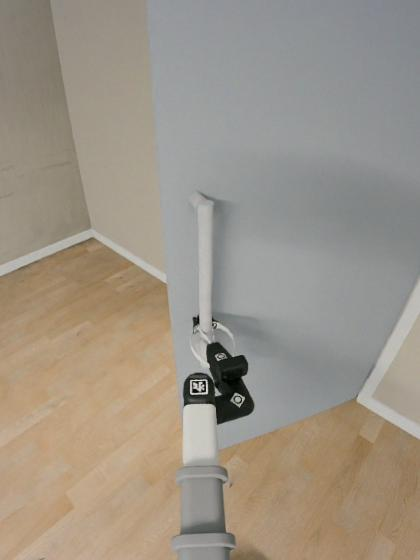

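>>> move(blocking=false, r1={"base":{"rotate_rad":-0.8}}, r2={"base":{"translate_m":0.2583,"strafe_m":0.128},"joints":{"wrist_yaw_rad":0.0},"speeds":{"wrist_yaw_rad":0.1},"pace":"slow","contact_limits":{"translate_m":0.8}}, cameras=[])

>>> wait(seconds=2, cameras=["r1_head_camera","r1_head_right_camera"])

>>> zoom_image(camera="r1_head_right_camera", region=[120, 260, 380, 500])

>>> wait(seconds=3, cameras=["r2_head_camera"])

Scene clock: 717.13 s.
move: r1 moving; r2 moving
r1.base_odometry: x=+1.451 y=-0.205 heading=+2.693
r1.turned_by_wheels: -0.156
r1.turned_by_imu: -0.157
r1.base_tilt: forward=-1.6 right=+1.2
r1.lidar_m: 2.26 1.73 1.03 0.87 0.87 0.57 0.48 0.49 0.60 1.12 0.71 0.71
r1.base_status: rotate_rad moving
r1.joint_positions: lift_m=+1.120 arm_m=+0.050 wrist_yaw_rad=-0.003 wrist_pitch_rad=+1.571 wrist_roll_rad=+1.402 gripper_m=+0.080
r1.joint_status: not commanded
r1.measured_speeds: translate_m=-0.001 strafe_m=+0.000 rotate_rad=-0.605 lift_m=+0.000 arm_m=+0.000 wrist_yaw_rad=+0.000 wrist_pitch_rad=+0.000 wrist_roll_rad=+0.000
r1.motor_effort: lift_m=+24(24) arm_m=-5(5) wheel_0=+8(8) wheel_1=+8(8) wheel_2=+6(6)
r1.servo_current: wrist_yaw_rad=52(65) wrist_pitch_rad=39(46) wrist_roll_rad=39(65) gripper_m=46(46)
r1.hand_pose: x=+0.2207 y=-0.0874 z=+1.0094 quat_wxyz=(+0.540, +0.457, +0.540, -0.457) (m; r1's base frame)
r1.wrist_depth_mm: - - 1229 1205 1255 1205 - / 1182 1205 1205 1229 1205 1229 - / 1205 1205 1229 1255 1255 1229 - / 1229 1205 1255 1255 1042 1229 - / 1182 1229 1229 1025 1008 1025 404 / 1229 1229 200 1205 195 1229 - / 1229 1229 1229 151 1205 1229 -
r2.base_odometry: x=-1.951 y=-2.409 heading=-1.329
r2.turned_by_wheels: +0.000
r2.turned_by_imu: +0.002
r2.base_tilt: forward=-0.6 right=+0.0
r2.lidar_m: 0.64 2.75 2.95 3.46 4.48 3.55 2.08 1.78 1.78 1.56 1.33 0.84
r2.base_status: translate_m moving; strafe_m moving
r2.joint_positions: lift_m=+0.800 arm_m=+0.250 wrist_yaw_rad=+0.228 wrist_pitch_rad=+0.002 wrist_roll_rad=+0.000 gripper_m=-0.024
r2.joint_status: wrist_yaw_rad moving
r2.measured_speeds: translate_m=+0.049 strafe_m=+0.024 rotate_rad=+0.000 lift_m=+0.000 arm_m=+0.000 wrist_yaw_rad=-0.077 wrist_pitch_rad=+0.000 wrist_roll_rad=+0.000
r2.motor_effort: lift_m=+21(21) arm_m=-4(5) wheel_0=+4(8) wheel_1=+8(8) wheel_2=-5(5)
r2.servo_current: wrist_yaw_rad=85(104) wrist_pitch_rad=39(46) wrist_roll_rad=39(52) gripper_m=98(98)
r2.contact_limits: translate_m 0.8
r2.hand_pose: x=+0.7216 y=-0.0198 z=+0.9775 quat_wxyz=(+0.993, +0.000, +0.001, +0.114) (m; r2's base frame)
r2.wrist_depth_mm: - - 241 162 241 241 241 / - - 244 163 243 243 244 / - - 244 164 244 243 245 / - - 245 167 246 246 247 / - - 247 167 247 246 247 / - - 187 167 179 249 249 / - 1921 250 - 250 - 250
pictures: none
No camera images: "cameras" was empty.

Scene clock: 718.53 s.
earlier move: r1 done; r2 moving
r1.base_odometry: x=+1.451 y=-0.205 heading=+2.050
r1.turned_by_wheels: -0.643
r1.turned_by_imu: -0.647
r1.base_tilt: forward=-1.6 right=+1.2
r1.lidar_m: 0.71 2.32 2.13 1.09 0.89 0.87 0.62 0.49 0.50 0.56 0.91 0.86
r1.base_status: done
r1.joint_positions: lift_m=+1.120 arm_m=+0.050 wrist_yaw_rad=-0.003 wrist_pitch_rad=+1.571 wrist_roll_rad=+1.402 gripper_m=+0.080
r1.joint_status: not commanded
r1.measured_speeds: all 0
r1.motor_effort: lift_m=+24(24) arm_m=-5(5) wheel_0=+5(9) wheel_1=+3(8) wheel_2=+1(7)
r1.servo_current: wrist_yaw_rad=39(65) wrist_pitch_rad=46(46) wrist_roll_rad=46(65) gripper_m=46(52)
r1.hand_pose: x=+0.2207 y=-0.0874 z=+1.0094 quat_wxyz=(+0.540, +0.457, +0.540, -0.457) (m; r1's base frame)
r1.wrist_depth_mm: 1229 1182 1229 1229 1255 - - / 1229 1229 1229 1229 1229 - - / - 1205 1205 1205 1229 1229 - / - 1229 1205 1229 1060 1229 - / 1060 1229 1229 1042 1008 1025 418 / 1229 1205 200 1229 196 1229 1255 / 1205 1229 1229 151 1229 1229 1255
r2.base_odometry: x=-1.866 y=-2.509 heading=-1.328
r2.turned_by_wheels: +0.001
r2.turned_by_imu: +0.002
r2.base_tilt: forward=-0.6 right=+0.1
r2.lidar_m: 0.65 2.70 2.83 3.32 4.50 3.89 2.24 1.93 1.91 1.49 1.20 0.78
r2.base_status: translate_m moving; strafe_m moving
r2.joint_positions: lift_m=+0.800 arm_m=+0.250 wrist_yaw_rad=+0.100 wrist_pitch_rad=+0.002 wrist_roll_rad=+0.000 gripper_m=-0.024
r2.joint_status: wrist_yaw_rad moving
r2.measured_speeds: translate_m=+0.090 strafe_m=+0.045 rotate_rad=-0.002 lift_m=+0.000 arm_m=+0.000 wrist_yaw_rad=-0.088 wrist_pitch_rad=+0.000 wrist_roll_rad=+0.000
r2.motor_effort: lift_m=+20(21) arm_m=-4(5) wheel_0=+6(13) wheel_1=+7(9) wheel_2=+0(5)
r2.servo_current: wrist_yaw_rad=202(202) wrist_pitch_rad=39(46) wrist_roll_rad=39(59) gripper_m=98(104)
r2.contact_limits: translate_m 0.8
r2.hand_pose: x=+0.7166 y=-0.0581 z=+0.9775 quat_wxyz=(+0.999, +0.000, +0.001, +0.050) (m; r2's base frame)
r2.wrist_depth_mm: - - 241 163 241 241 241 / - - 243 164 242 242 242 / - - 244 164 245 244 244 / - - 246 168 245 245 244 / - - 247 166 246 246 246 / - - 187 167 182 247 248 / - - 249 - 249 249 249
wait: 1.40 of 2 s (r1 has come to rest)
pictures: r1_head_camera, r1_head_right_camera
Images, in order (width x height): r1_head_camera 420x560, r1_head_right_camera 420x672.

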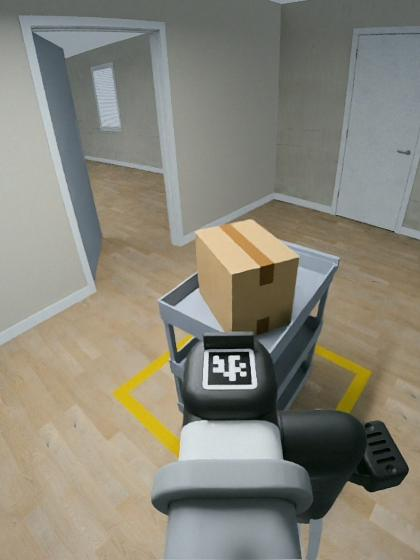

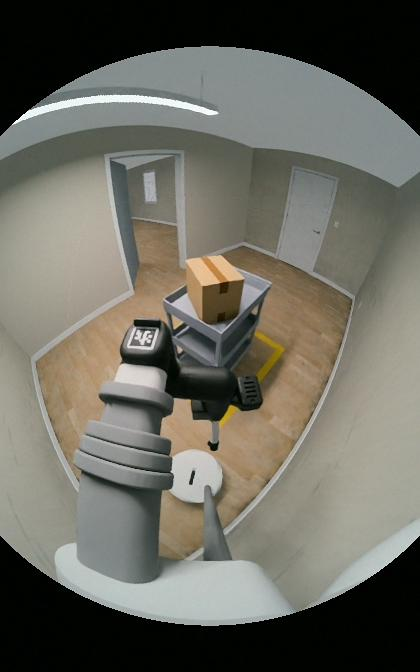

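Scaled by 1.938 from the camera's 420x672 image, which has a finer 600x960 frame.

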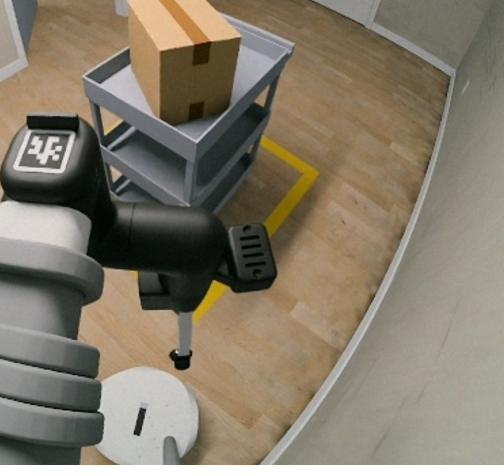

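Scene clock: 720.70 s.
earlier move: r2 done
r1.base_odometry: x=+1.451 y=-0.205 heading=+2.050
r1.turned_by_wheels: +0.000
r1.turned_by_imu: +0.000
r1.base_tilt: forward=-1.6 right=+1.3
r1.lidar_m: 0.68 2.29 2.14 1.12 0.90 0.88 0.61 0.51 0.48 0.56 0.90 0.88
r1.base_status: done
r1.joint_positions: lift_m=+1.120 arm_m=+0.050 wrist_yaw_rad=-0.003 wrist_pitch_rad=+1.571 wrist_roll_rad=+1.402 gripper_m=+0.080
r1.joint_status: not commanded
r1.measured_speeds: all 0
r1.motor_effort: lift_m=+24(24) arm_m=-5(5) wheel_0=+5(9) wheel_1=+3(8) wheel_2=+1(7)
r1.servo_current: wrist_yaw_rad=65(65) wrist_pitch_rad=39(52) wrist_roll_rad=52(65) gripper_m=39(52)
r1.hand_pose: x=+0.2207 y=-0.0874 z=+1.0094 quat_wxyz=(+0.540, +0.457, +0.540, -0.457) (m; r1's base frame)
r1.wrist_depth_mm: 1205 1229 1205 1229 1229 - - / 1229 1229 1182 1205 1229 - - / - 1205 1229 1229 1205 1205 - / - 1205 1205 1229 1042 1255 - / 1042 1182 1229 1025 1025 1025 418 / 1205 1205 200 1229 195 1229 1255 / 1229 1205 1205 151 1205 1229 1205
r2.base_odometry: x=-1.774 y=-2.618 heading=-1.330
r2.turned_by_wheels: -0.002
r2.turned_by_imu: -0.002
r2.base_tilt: forward=-0.6 right=+0.1
r2.lidar_m: 0.64 2.58 2.69 3.16 4.55 4.17 2.36 2.06 2.05 1.45 1.02 0.74
r2.base_status: done
r2.joint_positions: lift_m=+0.800 arm_m=+0.250 wrist_yaw_rad=+0.000 wrist_pitch_rad=+0.002 wrist_roll_rad=+0.000 gripper_m=-0.024
r2.joint_status: all done
r2.measured_speeds: all 0
r2.motor_effort: lift_m=+21(21) arm_m=-4(5) wheel_0=-9(13) wheel_1=+0(9) wheel_2=-5(6)
r2.servo_current: wrist_yaw_rad=39(202) wrist_pitch_rad=39(46) wrist_roll_rad=46(59) gripper_m=98(104)
r2.contact_limits: translate_m 0.8
r2.hand_pose: x=+0.7093 y=-0.0875 z=+0.9775 quat_wxyz=(+1.000, +0.000, +0.001, +0.000) (m; r2's base frame)
r2.wrist_depth_mm: - - 241 162 241 241 242 / - - 243 163 241 242 243 / - - 244 167 244 244 245 / - - 245 165 246 245 247 / - - 247 167 246 247 247 / - - 184 167 181 250 248 / - - 249 - 249 250 250
wait: 2.17 of 3 s (r2 has come to rest)
pictures: r2_head_camera
Images, in order (width x height): r2_head_camera 420x560.

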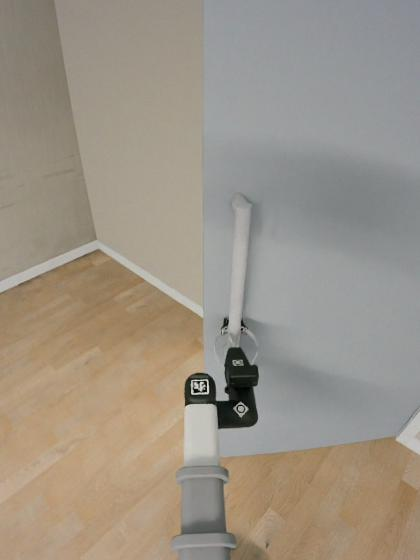

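>>> move(blocking=false, r1={"base":{"rotate_rad":0.6}}, r2={"base":{"translate_m":0.2825,"strafe_m":0.0566},"joints":{"wrist_yaw_rad":-0.262},"speeds":{"wrist_yaw_rad":0.1},"pace":"slow","contact_limits":{"translate_m":0.8}}, cameras=[])

>>> wait(seconds=2, cameras=["r1_head_right_camera"])

>>> zoom_image(camera="r1_head_right_camera", region=[180, 260, 380, 470])

>>> wait(seconds=3, cameras=["r2_head_camera"])

Scene clock: 727.50 s.
move: r1 moving; r2 moving
r1.base_odometry: x=+1.451 y=-0.205 heading=+2.205
r1.turned_by_wheels: +0.156
r1.turned_by_imu: +0.156
r1.base_tilt: forward=-1.6 right=+1.3
r1.lidar_m: 0.73 2.28 1.62 1.02 0.89 0.87 0.53 0.48 0.49 0.63 1.16 0.69
r1.base_status: rotate_rad moving
r1.joint_positions: lift_m=+1.120 arm_m=+0.050 wrist_yaw_rad=-0.003 wrist_pitch_rad=+1.571 wrist_roll_rad=+1.402 gripper_m=+0.080
r1.joint_status: not commanded
r1.measured_speeds: translate_m=-0.001 strafe_m=+0.000 rotate_rad=+0.608 lift_m=+0.000 arm_m=+0.000 wrist_yaw_rad=+0.000 wrist_pitch_rad=+0.000 wrist_roll_rad=+0.000
r1.motor_effort: lift_m=+24(24) arm_m=-5(5) wheel_0=-5(7) wheel_1=-6(6) wheel_2=-5(6)
r1.servo_current: wrist_yaw_rad=52(59) wrist_pitch_rad=39(46) wrist_roll_rad=46(59) gripper_m=33(46)
r1.hand_pose: x=+0.2207 y=-0.0874 z=+1.0094 quat_wxyz=(+0.540, +0.457, +0.540, -0.457) (m; r1's base frame)
r1.wrist_depth_mm: 1205 1205 1229 1229 1229 - - / - 1205 1205 1205 1229 - - / 683 1205 1205 1229 1229 1255 - / - 1229 1229 1255 1008 1229 - / 1205 1229 1229 1025 1025 1042 415 / 1205 1205 199 1229 195 1205 1255 / 1205 1205 1205 151 1229 1255 1229
r2.base_odometry: x=-1.769 y=-2.630 heading=-1.330
r2.turned_by_wheels: +0.000
r2.turned_by_imu: +0.001
r2.base_tilt: forward=-0.6 right=+0.1
r2.lidar_m: 0.64 2.59 2.69 3.16 4.55 4.19 2.39 2.07 2.05 1.45 1.06 0.75
r2.base_status: translate_m moving; strafe_m moving
r2.joint_positions: lift_m=+0.800 arm_m=+0.250 wrist_yaw_rad=-0.039 wrist_pitch_rad=+0.002 wrist_roll_rad=+0.000 gripper_m=-0.024
r2.joint_status: wrist_yaw_rad moving
r2.measured_speeds: translate_m=+0.049 strafe_m=+0.010 rotate_rad=+0.001 lift_m=+0.000 arm_m=+0.000 wrist_yaw_rad=-0.077 wrist_pitch_rad=+0.000 wrist_roll_rad=+0.000
r2.motor_effort: lift_m=+20(21) arm_m=-4(5) wheel_0=-2(8) wheel_1=+4(5) wheel_2=-6(8)
r2.servo_current: wrist_yaw_rad=85(85) wrist_pitch_rad=33(46) wrist_roll_rad=46(59) gripper_m=98(104)
r2.contact_limits: translate_m 0.8
r2.hand_pose: x=+0.7057 y=-0.0986 z=+0.9775 quat_wxyz=(+1.000, +0.000, +0.001, -0.019) (m; r2's base frame)
r2.wrist_depth_mm: - - 240 163 242 243 - / - - 241 164 244 244 245 / - - 243 165 245 245 246 / - - 245 166 246 248 249 / - - 246 167 248 249 250 / - - 184 167 179 250 251 / - 1921 249 - 250 251 251
pictures: none
No camera images: "cameras" was empty.

Scene clock: 728.70 s.
earlier move: r1 done; r2 moving
r1.base_odometry: x=+1.451 y=-0.205 heading=+2.649
r1.turned_by_wheels: +0.444
r1.turned_by_imu: +0.446
r1.base_tilt: forward=-1.6 right=+1.3
r1.lidar_m: 2.30 1.84 1.08 0.89 0.88 0.59 0.47 0.49 0.60 1.03 0.75 0.71
r1.base_status: done
r1.joint_positions: lift_m=+1.120 arm_m=+0.050 wrist_yaw_rad=-0.003 wrist_pitch_rad=+1.571 wrist_roll_rad=+1.402 gripper_m=+0.080
r1.joint_status: not commanded
r1.measured_speeds: all 0
r1.motor_effort: lift_m=+24(24) arm_m=-5(5) wheel_0=-2(8) wheel_1=-1(9) wheel_2=-2(6)
r1.servo_current: wrist_yaw_rad=33(65) wrist_pitch_rad=39(46) wrist_roll_rad=59(72) gripper_m=39(46)
r1.hand_pose: x=+0.2207 y=-0.0874 z=+1.0094 quat_wxyz=(+0.540, +0.457, +0.540, -0.457) (m; r1's base frame)
r1.wrist_depth_mm: - - 1205 1229 1205 1255 - / 1205 1205 1205 1229 1229 1229 - / 1205 1229 1205 1255 1229 1205 - / 1205 1205 1229 1229 1042 1229 - / 1182 1229 1229 1025 1025 723 413 / 1182 1229 200 1229 196 1229 - / 1229 1229 1229 151 1255 1205 -
r2.base_odometry: x=-1.723 y=-2.728 heading=-1.330
r2.turned_by_wheels: +0.001
r2.turned_by_imu: +0.001
r2.base_tilt: forward=-0.6 right=+0.1
r2.lidar_m: 0.64 2.46 2.60 3.04 4.62 4.35 2.51 2.14 2.16 1.36 0.96 0.72
r2.base_status: translate_m moving; strafe_m moving
r2.joint_positions: lift_m=+0.800 arm_m=+0.250 wrist_yaw_rad=-0.147 wrist_pitch_rad=+0.002 wrist_roll_rad=+0.000 gripper_m=-0.024
r2.joint_status: wrist_yaw_rad moving
r2.measured_speeds: translate_m=+0.097 strafe_m=+0.021 rotate_rad=-0.002 lift_m=+0.000 arm_m=+0.000 wrist_yaw_rad=-0.097 wrist_pitch_rad=+0.000 wrist_roll_rad=+0.000
r2.motor_effort: lift_m=+21(21) arm_m=-4(5) wheel_0=+1(8) wheel_1=+4(7) wheel_2=-2(8)
r2.servo_current: wrist_yaw_rad=117(130) wrist_pitch_rad=39(46) wrist_roll_rad=39(59) gripper_m=98(104)
r2.contact_limits: translate_m 0.8
r2.hand_pose: x=+0.6934 y=-0.1287 z=+0.9775 quat_wxyz=(+0.997, +0.000, +0.001, -0.073) (m; r2's base frame)
r2.wrist_depth_mm: - - 241 162 242 243 - / - - 243 163 243 244 244 / - - 244 164 244 246 247 / - - 244 167 246 246 247 / - - 246 167 248 249 250 / - - 186 167 181 249 252 / - 1921 249 - 250 - 252
wait: 1.20 of 2 s (r1 has come to rest)
pictures: r1_head_right_camera
Images, in order (width x height): r1_head_right_camera 420x672.

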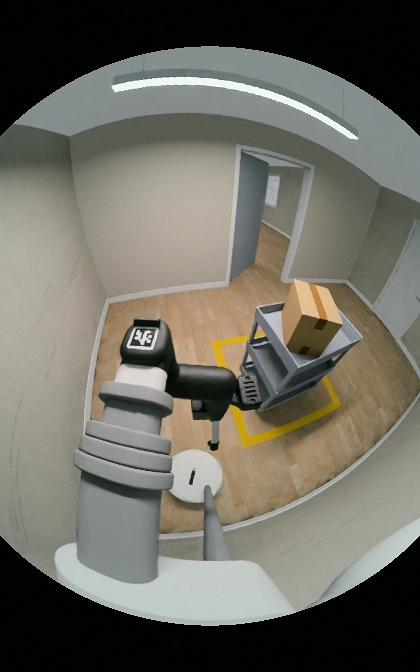

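Scaled by 2.400 from the camera's 420x672 image, which has a finer 600x960 frame.

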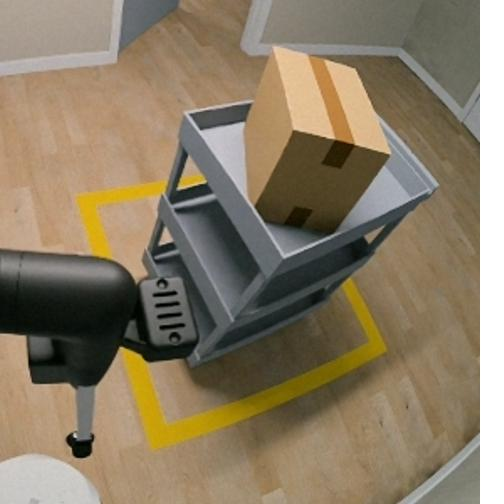

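Scene clock: 731.13 s.
earlier move: r2 done
r1.base_odometry: x=+1.451 y=-0.205 heading=+2.649
r1.turned_by_wheels: +0.000
r1.turned_by_imu: +0.000
r1.base_tilt: forward=-1.6 right=+1.3
r1.lidar_m: 2.28 1.86 1.04 0.89 0.89 0.58 0.48 0.48 0.58 1.03 0.78 0.71
r1.base_status: done
r1.joint_positions: lift_m=+1.120 arm_m=+0.050 wrist_yaw_rad=-0.003 wrist_pitch_rad=+1.571 wrist_roll_rad=+1.402 gripper_m=+0.080
r1.joint_status: not commanded
r1.measured_speeds: all 0
r1.motor_effort: lift_m=+24(24) arm_m=-5(5) wheel_0=-3(8) wheel_1=-1(9) wheel_2=-2(6)
r1.servo_current: wrist_yaw_rad=46(72) wrist_pitch_rad=46(52) wrist_roll_rad=52(72) gripper_m=39(46)
r1.hand_pose: x=+0.2207 y=-0.0874 z=+1.0094 quat_wxyz=(+0.540, +0.457, +0.540, -0.457) (m; r1's base frame)
r1.wrist_depth_mm: - - 1182 1255 1205 1229 - / 1205 1205 1229 1229 1205 1229 - / 1205 1229 1229 1229 1229 1255 - / 1229 1205 1229 1229 1025 1255 - / 1229 1205 1229 1042 1008 723 413 / 1182 1229 200 1205 195 1229 - / 1229 1229 1205 151 1255 1229 -
r2.base_odometry: x=-1.652 y=-2.879 heading=-1.332
r2.turned_by_wheels: -0.002
r2.turned_by_imu: -0.003
r2.base_tilt: forward=-0.6 right=+0.2
r2.lidar_m: 0.63 2.27 2.43 2.87 4.70 4.72 2.65 2.28 2.22 1.25 0.83 0.65
r2.base_status: done
r2.joint_positions: lift_m=+0.800 arm_m=+0.250 wrist_yaw_rad=-0.264 wrist_pitch_rad=+0.002 wrist_roll_rad=+0.000 gripper_m=-0.024
r2.joint_status: all done
r2.measured_speeds: all 0
r2.motor_effort: lift_m=+21(21) arm_m=-4(5) wheel_0=-15(18) wheel_1=-2(7) wheel_2=-8(9)
r2.servo_current: wrist_yaw_rad=52(137) wrist_pitch_rad=46(52) wrist_roll_rad=52(65) gripper_m=91(104)
r2.contact_limits: translate_m 0.8
r2.hand_pose: x=+0.6765 y=-0.1597 z=+0.9775 quat_wxyz=(+0.991, +0.000, +0.001, -0.132) (m; r2's base frame)
r2.wrist_depth_mm: - - 241 162 241 242 - / - - 241 163 243 244 244 / - - 242 165 245 245 245 / - - 244 166 247 247 248 / - - 247 167 247 249 249 / - - 182 167 179 249 251 / - - 248 - 250 251 252
wait: 2.43 of 3 s (r2 has come to rest)
pictures: r2_head_camera
Images, in order (width x height): r2_head_camera 420x560.

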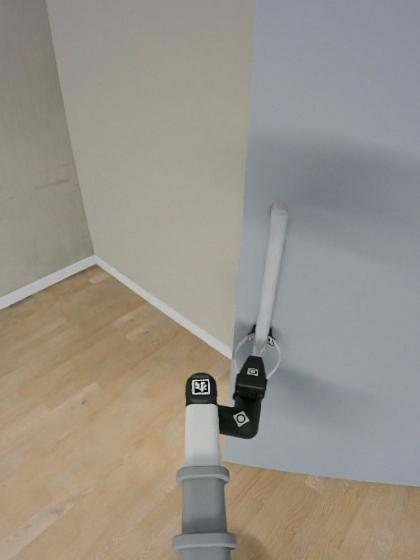

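>>> move(blocking=false, r2={"base":{"translate_m":0.287,"strafe_m":-0.018},"joints":{"wrist_yaw_rad":-0.524},"speeds":{"wrist_yaw_rad":0.1},"pace":"slow","contact_limits":{"translate_m":0.8}}, cameras=[])

>>> wait(seconds=6, cameras=["r2_head_camera"])

>>> move(blocking=false, r2={"base":{"translate_m":0.273,"strafe_m":-0.092},"joints":{"wrist_yaw_rad":-0.785},"speeds":{"wrist_yaw_rad":0.1},"pace":"slow","contact_limits":{"translate_m":0.8}}, cameras=[])

>>> wait(seconds=6, cameras=["r2_head_camera","r2_head_right_camera","r1_head_right_camera"])

Scene clock: 740.90 s.
move: r2 moving
r1: as last shown
r1.turned_by_imu: -0.001
r1.lidar_m: 2.28 1.87 1.05 0.88 0.89 0.58 0.48 0.50 0.60 1.02 0.75 0.71
r1.motor_effort: lift_m=+24(24) arm_m=-5(5) wheel_0=-2(3) wheel_1=-1(2) wheel_2=-2(2)
r1.servo_current: wrist_yaw_rad=52(65) wrist_pitch_rad=39(46) wrist_roll_rad=46(59) gripper_m=46(46)
r1.wrist_depth_mm: - - 1205 1205 1229 1229 - / 1229 1255 1229 1205 1229 1229 - / 1229 1205 1205 1229 1229 1229 - / 1229 1229 1255 1205 1060 1229 - / 1229 1205 1229 1008 1025 732 413 / 1205 1229 200 1229 195 1229 - / 1205 1182 1229 151 1229 1229 -
r2.base_odometry: x=-1.650 y=-2.892 heading=-1.333
r2.turned_by_wheels: -0.001
r2.turned_by_imu: +0.001
r2.base_tilt: forward=-0.6 right=+0.1
r2.lidar_m: 0.65 2.26 2.45 2.87 4.72 4.73 2.69 2.31 2.20 1.28 0.84 0.63
r2.base_status: translate_m moving; strafe_m moving
r2.joint_positions: lift_m=+0.800 arm_m=+0.250 wrist_yaw_rad=-0.303 wrist_pitch_rad=+0.002 wrist_roll_rad=+0.000 gripper_m=-0.024
r2.joint_status: wrist_yaw_rad moving
r2.measured_speeds: translate_m=+0.049 strafe_m=-0.004 rotate_rad=+0.003 lift_m=+0.000 arm_m=+0.000 wrist_yaw_rad=-0.091 wrist_pitch_rad=+0.000 wrist_roll_rad=+0.000
r2.motor_effort: lift_m=+21(21) arm_m=-5(5) wheel_0=-6(14) wheel_1=+1(2) wheel_2=-9(11)
r2.servo_current: wrist_yaw_rad=78(104) wrist_pitch_rad=39(46) wrist_roll_rad=46(59) gripper_m=98(104)
r2.contact_limits: translate_m 0.8
r2.hand_pose: x=+0.6702 y=-0.1694 z=+0.9775 quat_wxyz=(+0.989, +0.000, +0.001, -0.151) (m; r2's base frame)
r2.wrist_depth_mm: - - 239 163 243 246 248 / - - 241 164 245 247 247 / - - 243 166 246 248 250 / - - 243 165 248 250 251 / - - 246 168 249 252 253 / - - 183 170 180 252 254 / - 122 248 - 252 254 256
pictures: none
No camera images: "cameras" was empty.

Scene clock: 744.57 s.
earlier move: r2 done
r1.base_odometry: x=+1.451 y=-0.205 heading=+2.649
r1.turned_by_wheels: +0.000
r1.turned_by_imu: +0.000
r1.base_tilt: forward=-1.6 right=+1.3
r1.lidar_m: 2.29 1.87 1.06 0.91 0.88 0.58 0.50 0.48 0.60 1.04 0.72 0.70
r1.base_status: not commanded
r1.joint_positions: lift_m=+1.120 arm_m=+0.050 wrist_yaw_rad=-0.003 wrist_pitch_rad=+1.571 wrist_roll_rad=+1.402 gripper_m=+0.080
r1.joint_status: not commanded
r1.measured_speeds: all 0
r1.motor_effort: lift_m=+24(24) arm_m=-5(5) wheel_0=-3(3) wheel_1=-2(2) wheel_2=-2(2)
r1.servo_current: wrist_yaw_rad=59(72) wrist_pitch_rad=39(52) wrist_roll_rad=59(72) gripper_m=39(52)
r1.hand_pose: x=+0.2207 y=-0.0874 z=+1.0094 quat_wxyz=(+0.540, +0.457, +0.540, -0.457) (m; r1's base frame)
r1.wrist_depth_mm: - - 1205 1255 1229 1205 - / 1182 1229 1229 1229 1229 1205 - / 1205 1205 1229 1229 1229 1255 - / 1205 1182 1205 1205 1042 1229 - / 1205 1205 1205 1025 1008 732 413 / 1205 1205 200 1229 195 1255 - / 1205 1229 1205 150 1205 1229 -
r2.base_odometry: x=-1.603 y=-3.163 heading=-1.335
r2.turned_by_wheels: -0.002
r2.turned_by_imu: -0.004
r2.base_tilt: forward=-0.6 right=+0.1
r2.lidar_m: 0.70 1.80 2.26 2.67 4.62 4.93 2.91 2.49 1.79 0.97 0.69 0.60
r2.base_status: done
r2.joint_positions: lift_m=+0.800 arm_m=+0.250 wrist_yaw_rad=-0.527 wrist_pitch_rad=+0.002 wrist_roll_rad=+0.000 gripper_m=-0.024
r2.joint_status: all done
r2.measured_speeds: all 0
r2.motor_effort: lift_m=+20(21) arm_m=-4(5) wheel_0=-19(21) wheel_1=-3(5) wheel_2=-13(15)
r2.servo_current: wrist_yaw_rad=39(124) wrist_pitch_rad=39(46) wrist_roll_rad=33(65) gripper_m=98(104)
r2.contact_limits: translate_m 0.8
r2.hand_pose: x=+0.6262 y=-0.2206 z=+0.9775 quat_wxyz=(+0.965, +0.000, +0.001, -0.260) (m; r2's base frame)
r2.wrist_depth_mm: - - 240 163 241 244 245 / - - 241 170 244 245 247 / - - 242 165 245 247 248 / - - 244 166 246 248 250 / - - 245 167 249 249 251 / - - 182 167 179 251 252 / - - 248 - 251 253 254
wait: 3.67 of 6 s (r2 has come to rest)
pictures: r2_head_camera
Images, in order (width x height): r2_head_camera 420x560.

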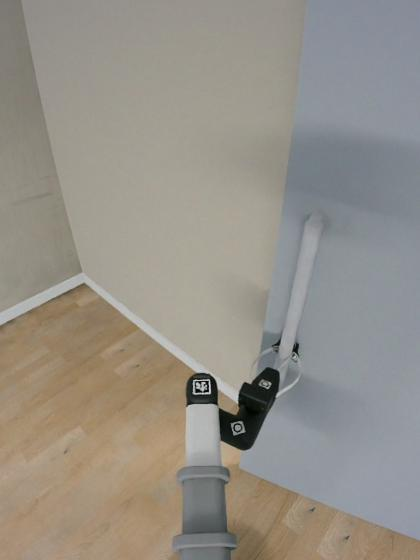

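Scene clock: 745.07 s.
move: r2 moving
r1: as last shown
r1.base_tilt: forward=-1.6 right=+1.2
r1.lidar_m: 2.28 1.85 1.05 0.91 0.90 0.58 0.48 0.49 0.59 1.04 0.73 0.72
r1.motor_effort: lift_m=+24(24) arm_m=-5(5) wheel_0=-2(3) wheel_1=-1(2) wheel_2=-2(2)
r1.servo_current: wrist_yaw_rad=52(72) wrist_pitch_rad=46(46) wrist_roll_rad=65(65) gripper_m=39(46)
r1.wrist_depth_mm: - - 1229 1229 1255 1255 - / 1205 1229 1229 1205 1229 1229 - / 1205 1229 1205 1229 1229 1255 - / 1229 1229 1229 1255 1042 1205 - / 1205 1205 1229 1008 1008 750 413 / 1205 1205 199 1229 195 1229 - / 1205 1229 1205 151 1255 1229 -
r2.base_odometry: x=-1.604 y=-3.176 heading=-1.337
r2.turned_by_wheels: -0.002
r2.turned_by_imu: -0.002
r2.base_tilt: forward=-0.6 right=+0.1
r2.lidar_m: 0.68 1.77 2.25 2.64 4.55 4.94 2.91 2.50 1.79 0.99 0.70 0.59
r2.base_status: translate_m moving; strafe_m moving
r2.joint_positions: lift_m=+0.800 arm_m=+0.250 wrist_yaw_rad=-0.565 wrist_pitch_rad=+0.002 wrist_roll_rad=+0.000 gripper_m=-0.024
r2.joint_status: wrist_yaw_rad moving
r2.measured_speeds: translate_m=+0.049 strafe_m=-0.016 rotate_rad=+0.005 lift_m=+0.000 arm_m=+0.000 wrist_yaw_rad=-0.090 wrist_pitch_rad=+0.000 wrist_roll_rad=+0.000
r2.motor_effort: lift_m=+21(21) arm_m=-4(5) wheel_0=-9(18) wheel_1=+0(3) wheel_2=-14(14)
r2.servo_current: wrist_yaw_rad=13(52) wrist_pitch_rad=33(52) wrist_roll_rad=46(52) gripper_m=91(104)
r2.contact_limits: translate_m 0.8
r2.hand_pose: x=+0.6177 y=-0.2283 z=+0.9775 quat_wxyz=(+0.960, +0.000, +0.001, -0.279) (m; r2's base frame)
r2.wrist_depth_mm: - - 240 162 244 246 249 / - - 240 163 246 248 249 / - - 242 167 246 250 251 / - - 244 165 248 251 254 / - - 244 168 250 251 253 / - - 185 167 181 253 255 / - - 247 - 252 254 256
pictures: none
No camera images: "cameras" was empty.

Scene clock: 748.70 s.
earlier move: r2 done
r1.base_odometry: x=+1.451 y=-0.205 heading=+2.649
r1.turned_by_wheels: +0.000
r1.turned_by_imu: +0.000
r1.base_tilt: forward=-1.6 right=+1.3
r1.lidar_m: 2.28 1.89 1.04 0.90 0.89 0.57 0.48 0.50 0.62 1.03 0.75 0.72
r1.base_status: not commanded
r1.joint_positions: lift_m=+1.120 arm_m=+0.050 wrist_yaw_rad=-0.003 wrist_pitch_rad=+1.571 wrist_roll_rad=+1.402 gripper_m=+0.080
r1.joint_status: not commanded
r1.measured_speeds: all 0
r1.motor_effort: lift_m=+24(24) arm_m=-5(5) wheel_0=-3(3) wheel_1=-1(2) wheel_2=-2(3)
r1.servo_current: wrist_yaw_rad=52(72) wrist_pitch_rad=46(52) wrist_roll_rad=26(65) gripper_m=52(52)
r1.hand_pose: x=+0.2207 y=-0.0874 z=+1.0094 quat_wxyz=(+0.540, +0.457, +0.540, -0.457) (m; r1's base frame)
r1.wrist_depth_mm: - - 1229 1229 1229 1229 - / 1229 1229 1229 1229 1229 1229 - / 1229 1205 1205 1229 1229 1205 - / 1182 1205 1205 1205 1025 1255 - / 1229 1229 1205 1025 1025 723 410 / 1229 1229 199 1255 195 1229 - / 1229 1205 1205 151 1255 1255 -
r2.base_odometry: x=-1.629 y=-3.449 heading=-1.338
r2.turned_by_wheels: -0.001
r2.turned_by_imu: -0.007
r2.base_tilt: forward=-0.6 right=+0.1
r2.lidar_m: 0.72 1.25 2.15 2.51 4.24 5.18 3.07 2.60 1.31 0.71 0.60 0.56
r2.base_status: done
r2.joint_positions: lift_m=+0.800 arm_m=+0.250 wrist_yaw_rad=-0.794 wrist_pitch_rad=+0.002 wrist_roll_rad=+0.000 gripper_m=-0.024
r2.joint_status: all done
r2.measured_speeds: all 0
r2.motor_effort: lift_m=+21(21) arm_m=-4(5) wheel_0=-18(18) wheel_1=-3(7) wheel_2=-16(19)
r2.servo_current: wrist_yaw_rad=65(104) wrist_pitch_rad=33(52) wrist_roll_rad=46(65) gripper_m=85(104)
r2.contact_limits: translate_m 0.8
r2.hand_pose: x=+0.5607 y=-0.2670 z=+0.9775 quat_wxyz=(+0.922, +0.000, +0.001, -0.387) (m; r2's base frame)
r2.wrist_depth_mm: 267 255 239 163 244 246 247 / 267 257 241 164 245 246 248 / 272 258 242 165 246 247 250 / 272 260 243 166 247 249 251 / 273 262 246 167 249 250 253 / 274 264 246 167 179 253 253 / 277 277 247 - 251 253 254
wait: 3.63 of 6 s (r2 has come to rest)
pictures: r1_head_right_camera, r2_head_camera, r2_head_right_camera
Images, in order (width x height): r1_head_right_camera 420x672, r2_head_camera 420x560, r2_head_right_camera 420x672.

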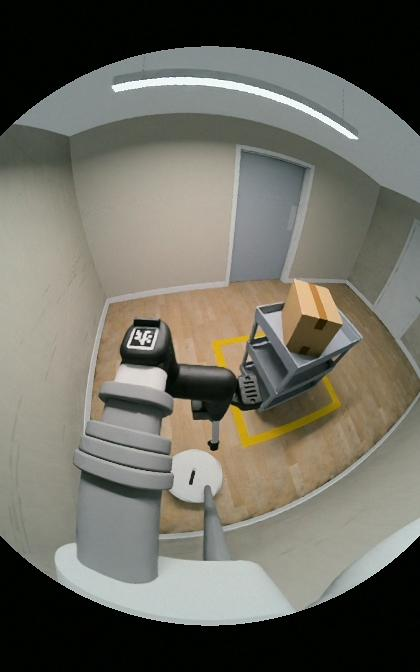

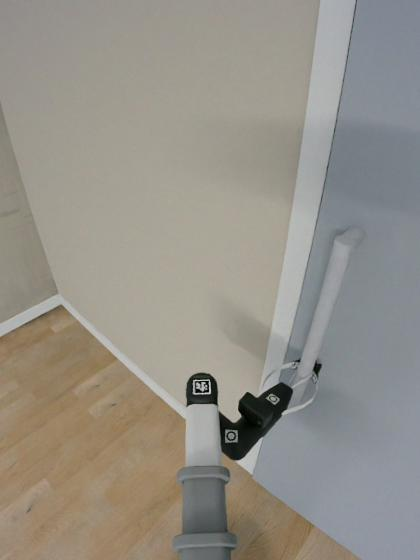

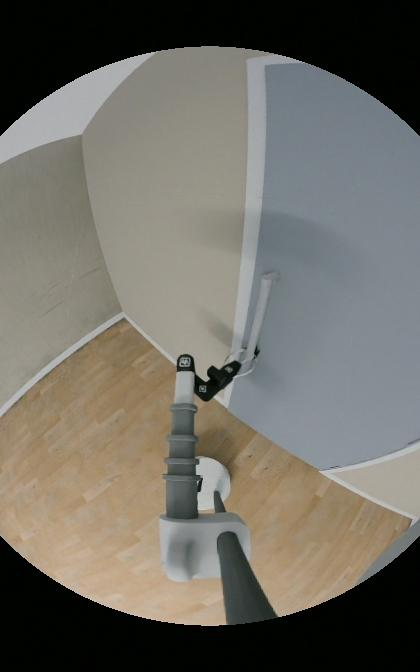

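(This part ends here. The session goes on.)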